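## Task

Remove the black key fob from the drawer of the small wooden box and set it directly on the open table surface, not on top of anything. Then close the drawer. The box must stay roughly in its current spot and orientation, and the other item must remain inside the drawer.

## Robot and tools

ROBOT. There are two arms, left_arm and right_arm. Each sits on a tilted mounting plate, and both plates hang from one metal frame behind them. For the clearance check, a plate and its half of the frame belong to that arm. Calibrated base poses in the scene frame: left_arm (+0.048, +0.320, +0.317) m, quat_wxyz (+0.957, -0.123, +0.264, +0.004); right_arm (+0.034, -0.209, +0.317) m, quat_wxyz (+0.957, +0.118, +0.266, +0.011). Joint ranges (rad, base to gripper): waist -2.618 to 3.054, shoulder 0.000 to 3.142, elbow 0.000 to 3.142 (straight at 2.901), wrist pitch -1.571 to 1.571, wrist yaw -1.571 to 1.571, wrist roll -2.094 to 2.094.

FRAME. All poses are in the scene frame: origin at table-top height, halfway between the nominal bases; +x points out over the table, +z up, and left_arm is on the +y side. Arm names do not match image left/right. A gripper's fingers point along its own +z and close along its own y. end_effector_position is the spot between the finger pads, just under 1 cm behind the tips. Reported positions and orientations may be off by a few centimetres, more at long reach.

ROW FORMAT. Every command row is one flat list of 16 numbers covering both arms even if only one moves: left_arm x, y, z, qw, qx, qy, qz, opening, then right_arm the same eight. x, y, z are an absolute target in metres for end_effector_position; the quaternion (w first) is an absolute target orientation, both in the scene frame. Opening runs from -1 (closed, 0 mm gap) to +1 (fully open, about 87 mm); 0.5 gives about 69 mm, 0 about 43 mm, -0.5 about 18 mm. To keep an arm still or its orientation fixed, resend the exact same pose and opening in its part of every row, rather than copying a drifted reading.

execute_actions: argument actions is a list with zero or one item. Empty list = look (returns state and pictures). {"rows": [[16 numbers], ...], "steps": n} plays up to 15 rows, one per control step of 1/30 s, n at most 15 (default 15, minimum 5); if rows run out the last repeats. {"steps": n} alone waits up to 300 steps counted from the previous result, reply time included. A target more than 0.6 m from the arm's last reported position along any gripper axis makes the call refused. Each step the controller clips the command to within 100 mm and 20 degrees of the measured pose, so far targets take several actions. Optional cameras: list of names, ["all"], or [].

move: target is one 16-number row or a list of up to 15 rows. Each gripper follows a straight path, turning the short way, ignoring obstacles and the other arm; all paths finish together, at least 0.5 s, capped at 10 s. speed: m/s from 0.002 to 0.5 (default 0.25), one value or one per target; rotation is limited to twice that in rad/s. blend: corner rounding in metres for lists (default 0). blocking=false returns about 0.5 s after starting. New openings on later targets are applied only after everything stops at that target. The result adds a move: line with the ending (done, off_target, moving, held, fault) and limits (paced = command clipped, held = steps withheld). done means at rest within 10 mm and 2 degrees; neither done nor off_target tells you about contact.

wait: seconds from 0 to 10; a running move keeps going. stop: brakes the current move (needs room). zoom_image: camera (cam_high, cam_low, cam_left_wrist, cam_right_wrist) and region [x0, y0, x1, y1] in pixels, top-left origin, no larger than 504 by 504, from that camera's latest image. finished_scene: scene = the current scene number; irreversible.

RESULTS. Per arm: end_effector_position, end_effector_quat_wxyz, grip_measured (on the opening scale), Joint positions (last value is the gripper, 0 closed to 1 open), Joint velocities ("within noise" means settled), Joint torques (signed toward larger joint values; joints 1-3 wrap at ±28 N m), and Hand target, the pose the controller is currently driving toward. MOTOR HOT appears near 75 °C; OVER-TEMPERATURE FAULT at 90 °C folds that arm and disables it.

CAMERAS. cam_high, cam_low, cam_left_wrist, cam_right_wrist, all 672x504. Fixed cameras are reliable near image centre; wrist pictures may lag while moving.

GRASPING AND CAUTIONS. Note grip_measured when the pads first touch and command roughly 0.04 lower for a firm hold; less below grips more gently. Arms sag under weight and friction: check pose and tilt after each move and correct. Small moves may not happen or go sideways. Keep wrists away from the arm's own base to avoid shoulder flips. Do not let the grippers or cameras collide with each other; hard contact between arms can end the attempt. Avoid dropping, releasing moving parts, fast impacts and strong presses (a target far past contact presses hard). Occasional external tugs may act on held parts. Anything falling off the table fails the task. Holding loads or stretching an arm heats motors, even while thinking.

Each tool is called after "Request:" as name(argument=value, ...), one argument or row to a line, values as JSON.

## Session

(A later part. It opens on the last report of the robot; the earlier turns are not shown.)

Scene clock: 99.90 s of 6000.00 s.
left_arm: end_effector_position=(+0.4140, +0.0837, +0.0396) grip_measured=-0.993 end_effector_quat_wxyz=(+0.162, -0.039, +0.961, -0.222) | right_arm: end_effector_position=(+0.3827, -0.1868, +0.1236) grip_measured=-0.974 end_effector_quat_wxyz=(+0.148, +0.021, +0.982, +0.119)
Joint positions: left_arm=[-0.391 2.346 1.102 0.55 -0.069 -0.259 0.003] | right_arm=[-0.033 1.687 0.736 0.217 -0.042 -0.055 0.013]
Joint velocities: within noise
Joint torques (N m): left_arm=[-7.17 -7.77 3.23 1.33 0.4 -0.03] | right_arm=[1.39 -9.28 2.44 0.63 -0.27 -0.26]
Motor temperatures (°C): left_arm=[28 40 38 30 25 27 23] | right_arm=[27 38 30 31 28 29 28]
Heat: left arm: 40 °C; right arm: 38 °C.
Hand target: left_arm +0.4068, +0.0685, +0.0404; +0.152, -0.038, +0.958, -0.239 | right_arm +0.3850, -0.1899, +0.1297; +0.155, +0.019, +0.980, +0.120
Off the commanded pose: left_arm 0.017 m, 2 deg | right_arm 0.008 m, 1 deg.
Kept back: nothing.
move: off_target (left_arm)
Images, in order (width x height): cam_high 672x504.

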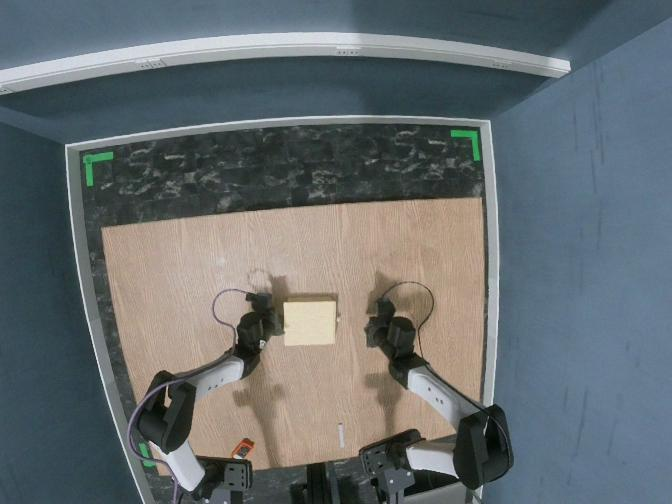

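Request:
move(
  target=[
    [0.407,0.130,0.045,0.1518,-0.0378,0.9584,-0.2389,-1,0.36,-0.23,0.17,0.1552,0.0191,0.9803,0.1204,-1],
    [0.36,0.19,0.13,0.1518,-0.0378,0.9584,-0.2389,-1,0.25,-0.20,0.22,0.1552,0.0191,0.9803,0.1204,-1],
  ],
  speed=[0.12,0.25],
  blend=[0.01,0],
  cameras=["cam_high","cam_low"],
)

Request:
zoom_image(
  camera="cam_high",
  region=[250, 260, 450, 400],
)

Request:
zoom_image(
  camera="cam_low",
  region=[230, 250, 530, 400],
)

Scene clock: 102.33 s of 6000.00 s.
left_arm: end_effector_position=(+0.3615, +0.1874, +0.1273) grip_measured=-0.993 end_effector_quat_wxyz=(+0.154, -0.040, +0.959, -0.235) | right_arm: end_effector_position=(+0.2490, -0.2002, +0.2175) grip_measured=-0.974 end_effector_quat_wxyz=(+0.151, +0.017, +0.981, +0.122)
Joint positions: left_arm=[-0.225 1.812 0.602 0.506 0.085 -0.161 0.003] | right_arm=[-0.06 0.817 0.241 -0.155 -0.07 -0.079 0.013]
Joint velocities: within noise
Joint torques (N m): left_arm=[-1.96 -8.7 1.29 1.16 0.38 0.26] | right_arm=[1.33 -3.75 5.49 0.63 -0.13 -0.06]
Motor temperatures (°C): left_arm=[28 41 38 30 25 27 23] | right_arm=[27 38 30 31 28 29 28]
Heat: left arm: 41 °C; right arm: 38 °C.
Hand target: left_arm +0.3600, +0.1900, +0.1299; +0.152, -0.038, +0.958, -0.239 | right_arm +0.2501, -0.2000, +0.2199; +0.155, +0.019, +0.980, +0.121
Off the commanded pose: left_arm 0.004 m, 1 deg | right_arm 0.003 m, 1 deg.
Kept back: nothing.
move: done
Images, in order (width x height): cam_high 672x504, cam_low 672x504.

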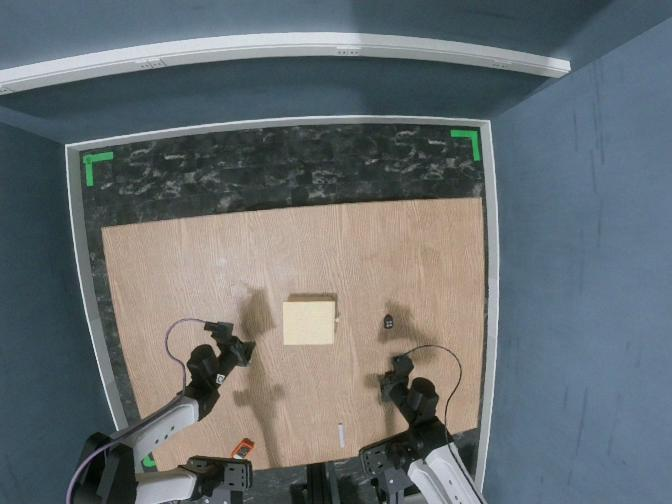

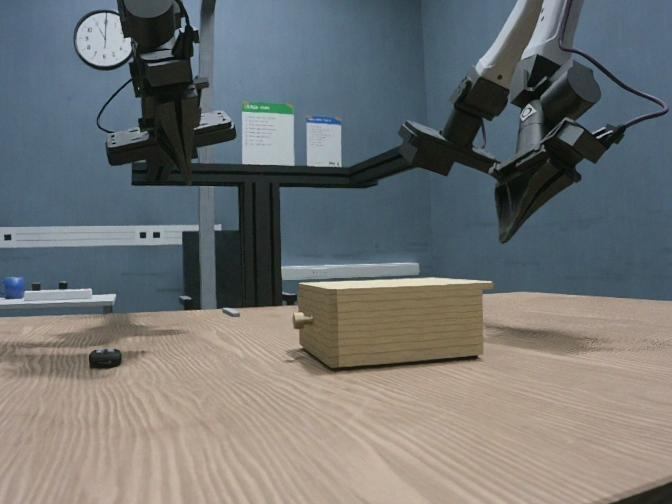

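Scaled by 2.520 from the camera's 672x504 image, which has a finer 960x720 frame.

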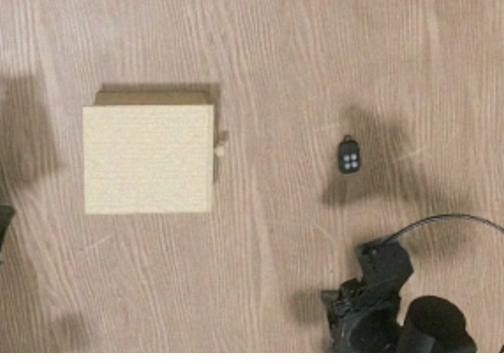

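Scaled by 1.680 from the camera's 672x504 image, which has a finer 960x720 frame.

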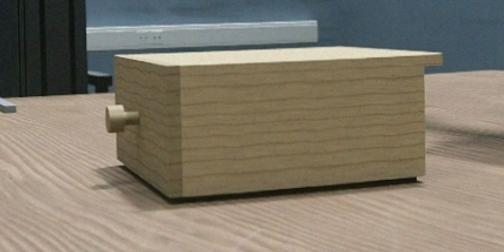

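Request:
finished_scene(
  scene=1,
)

The scene is finished: the task was done.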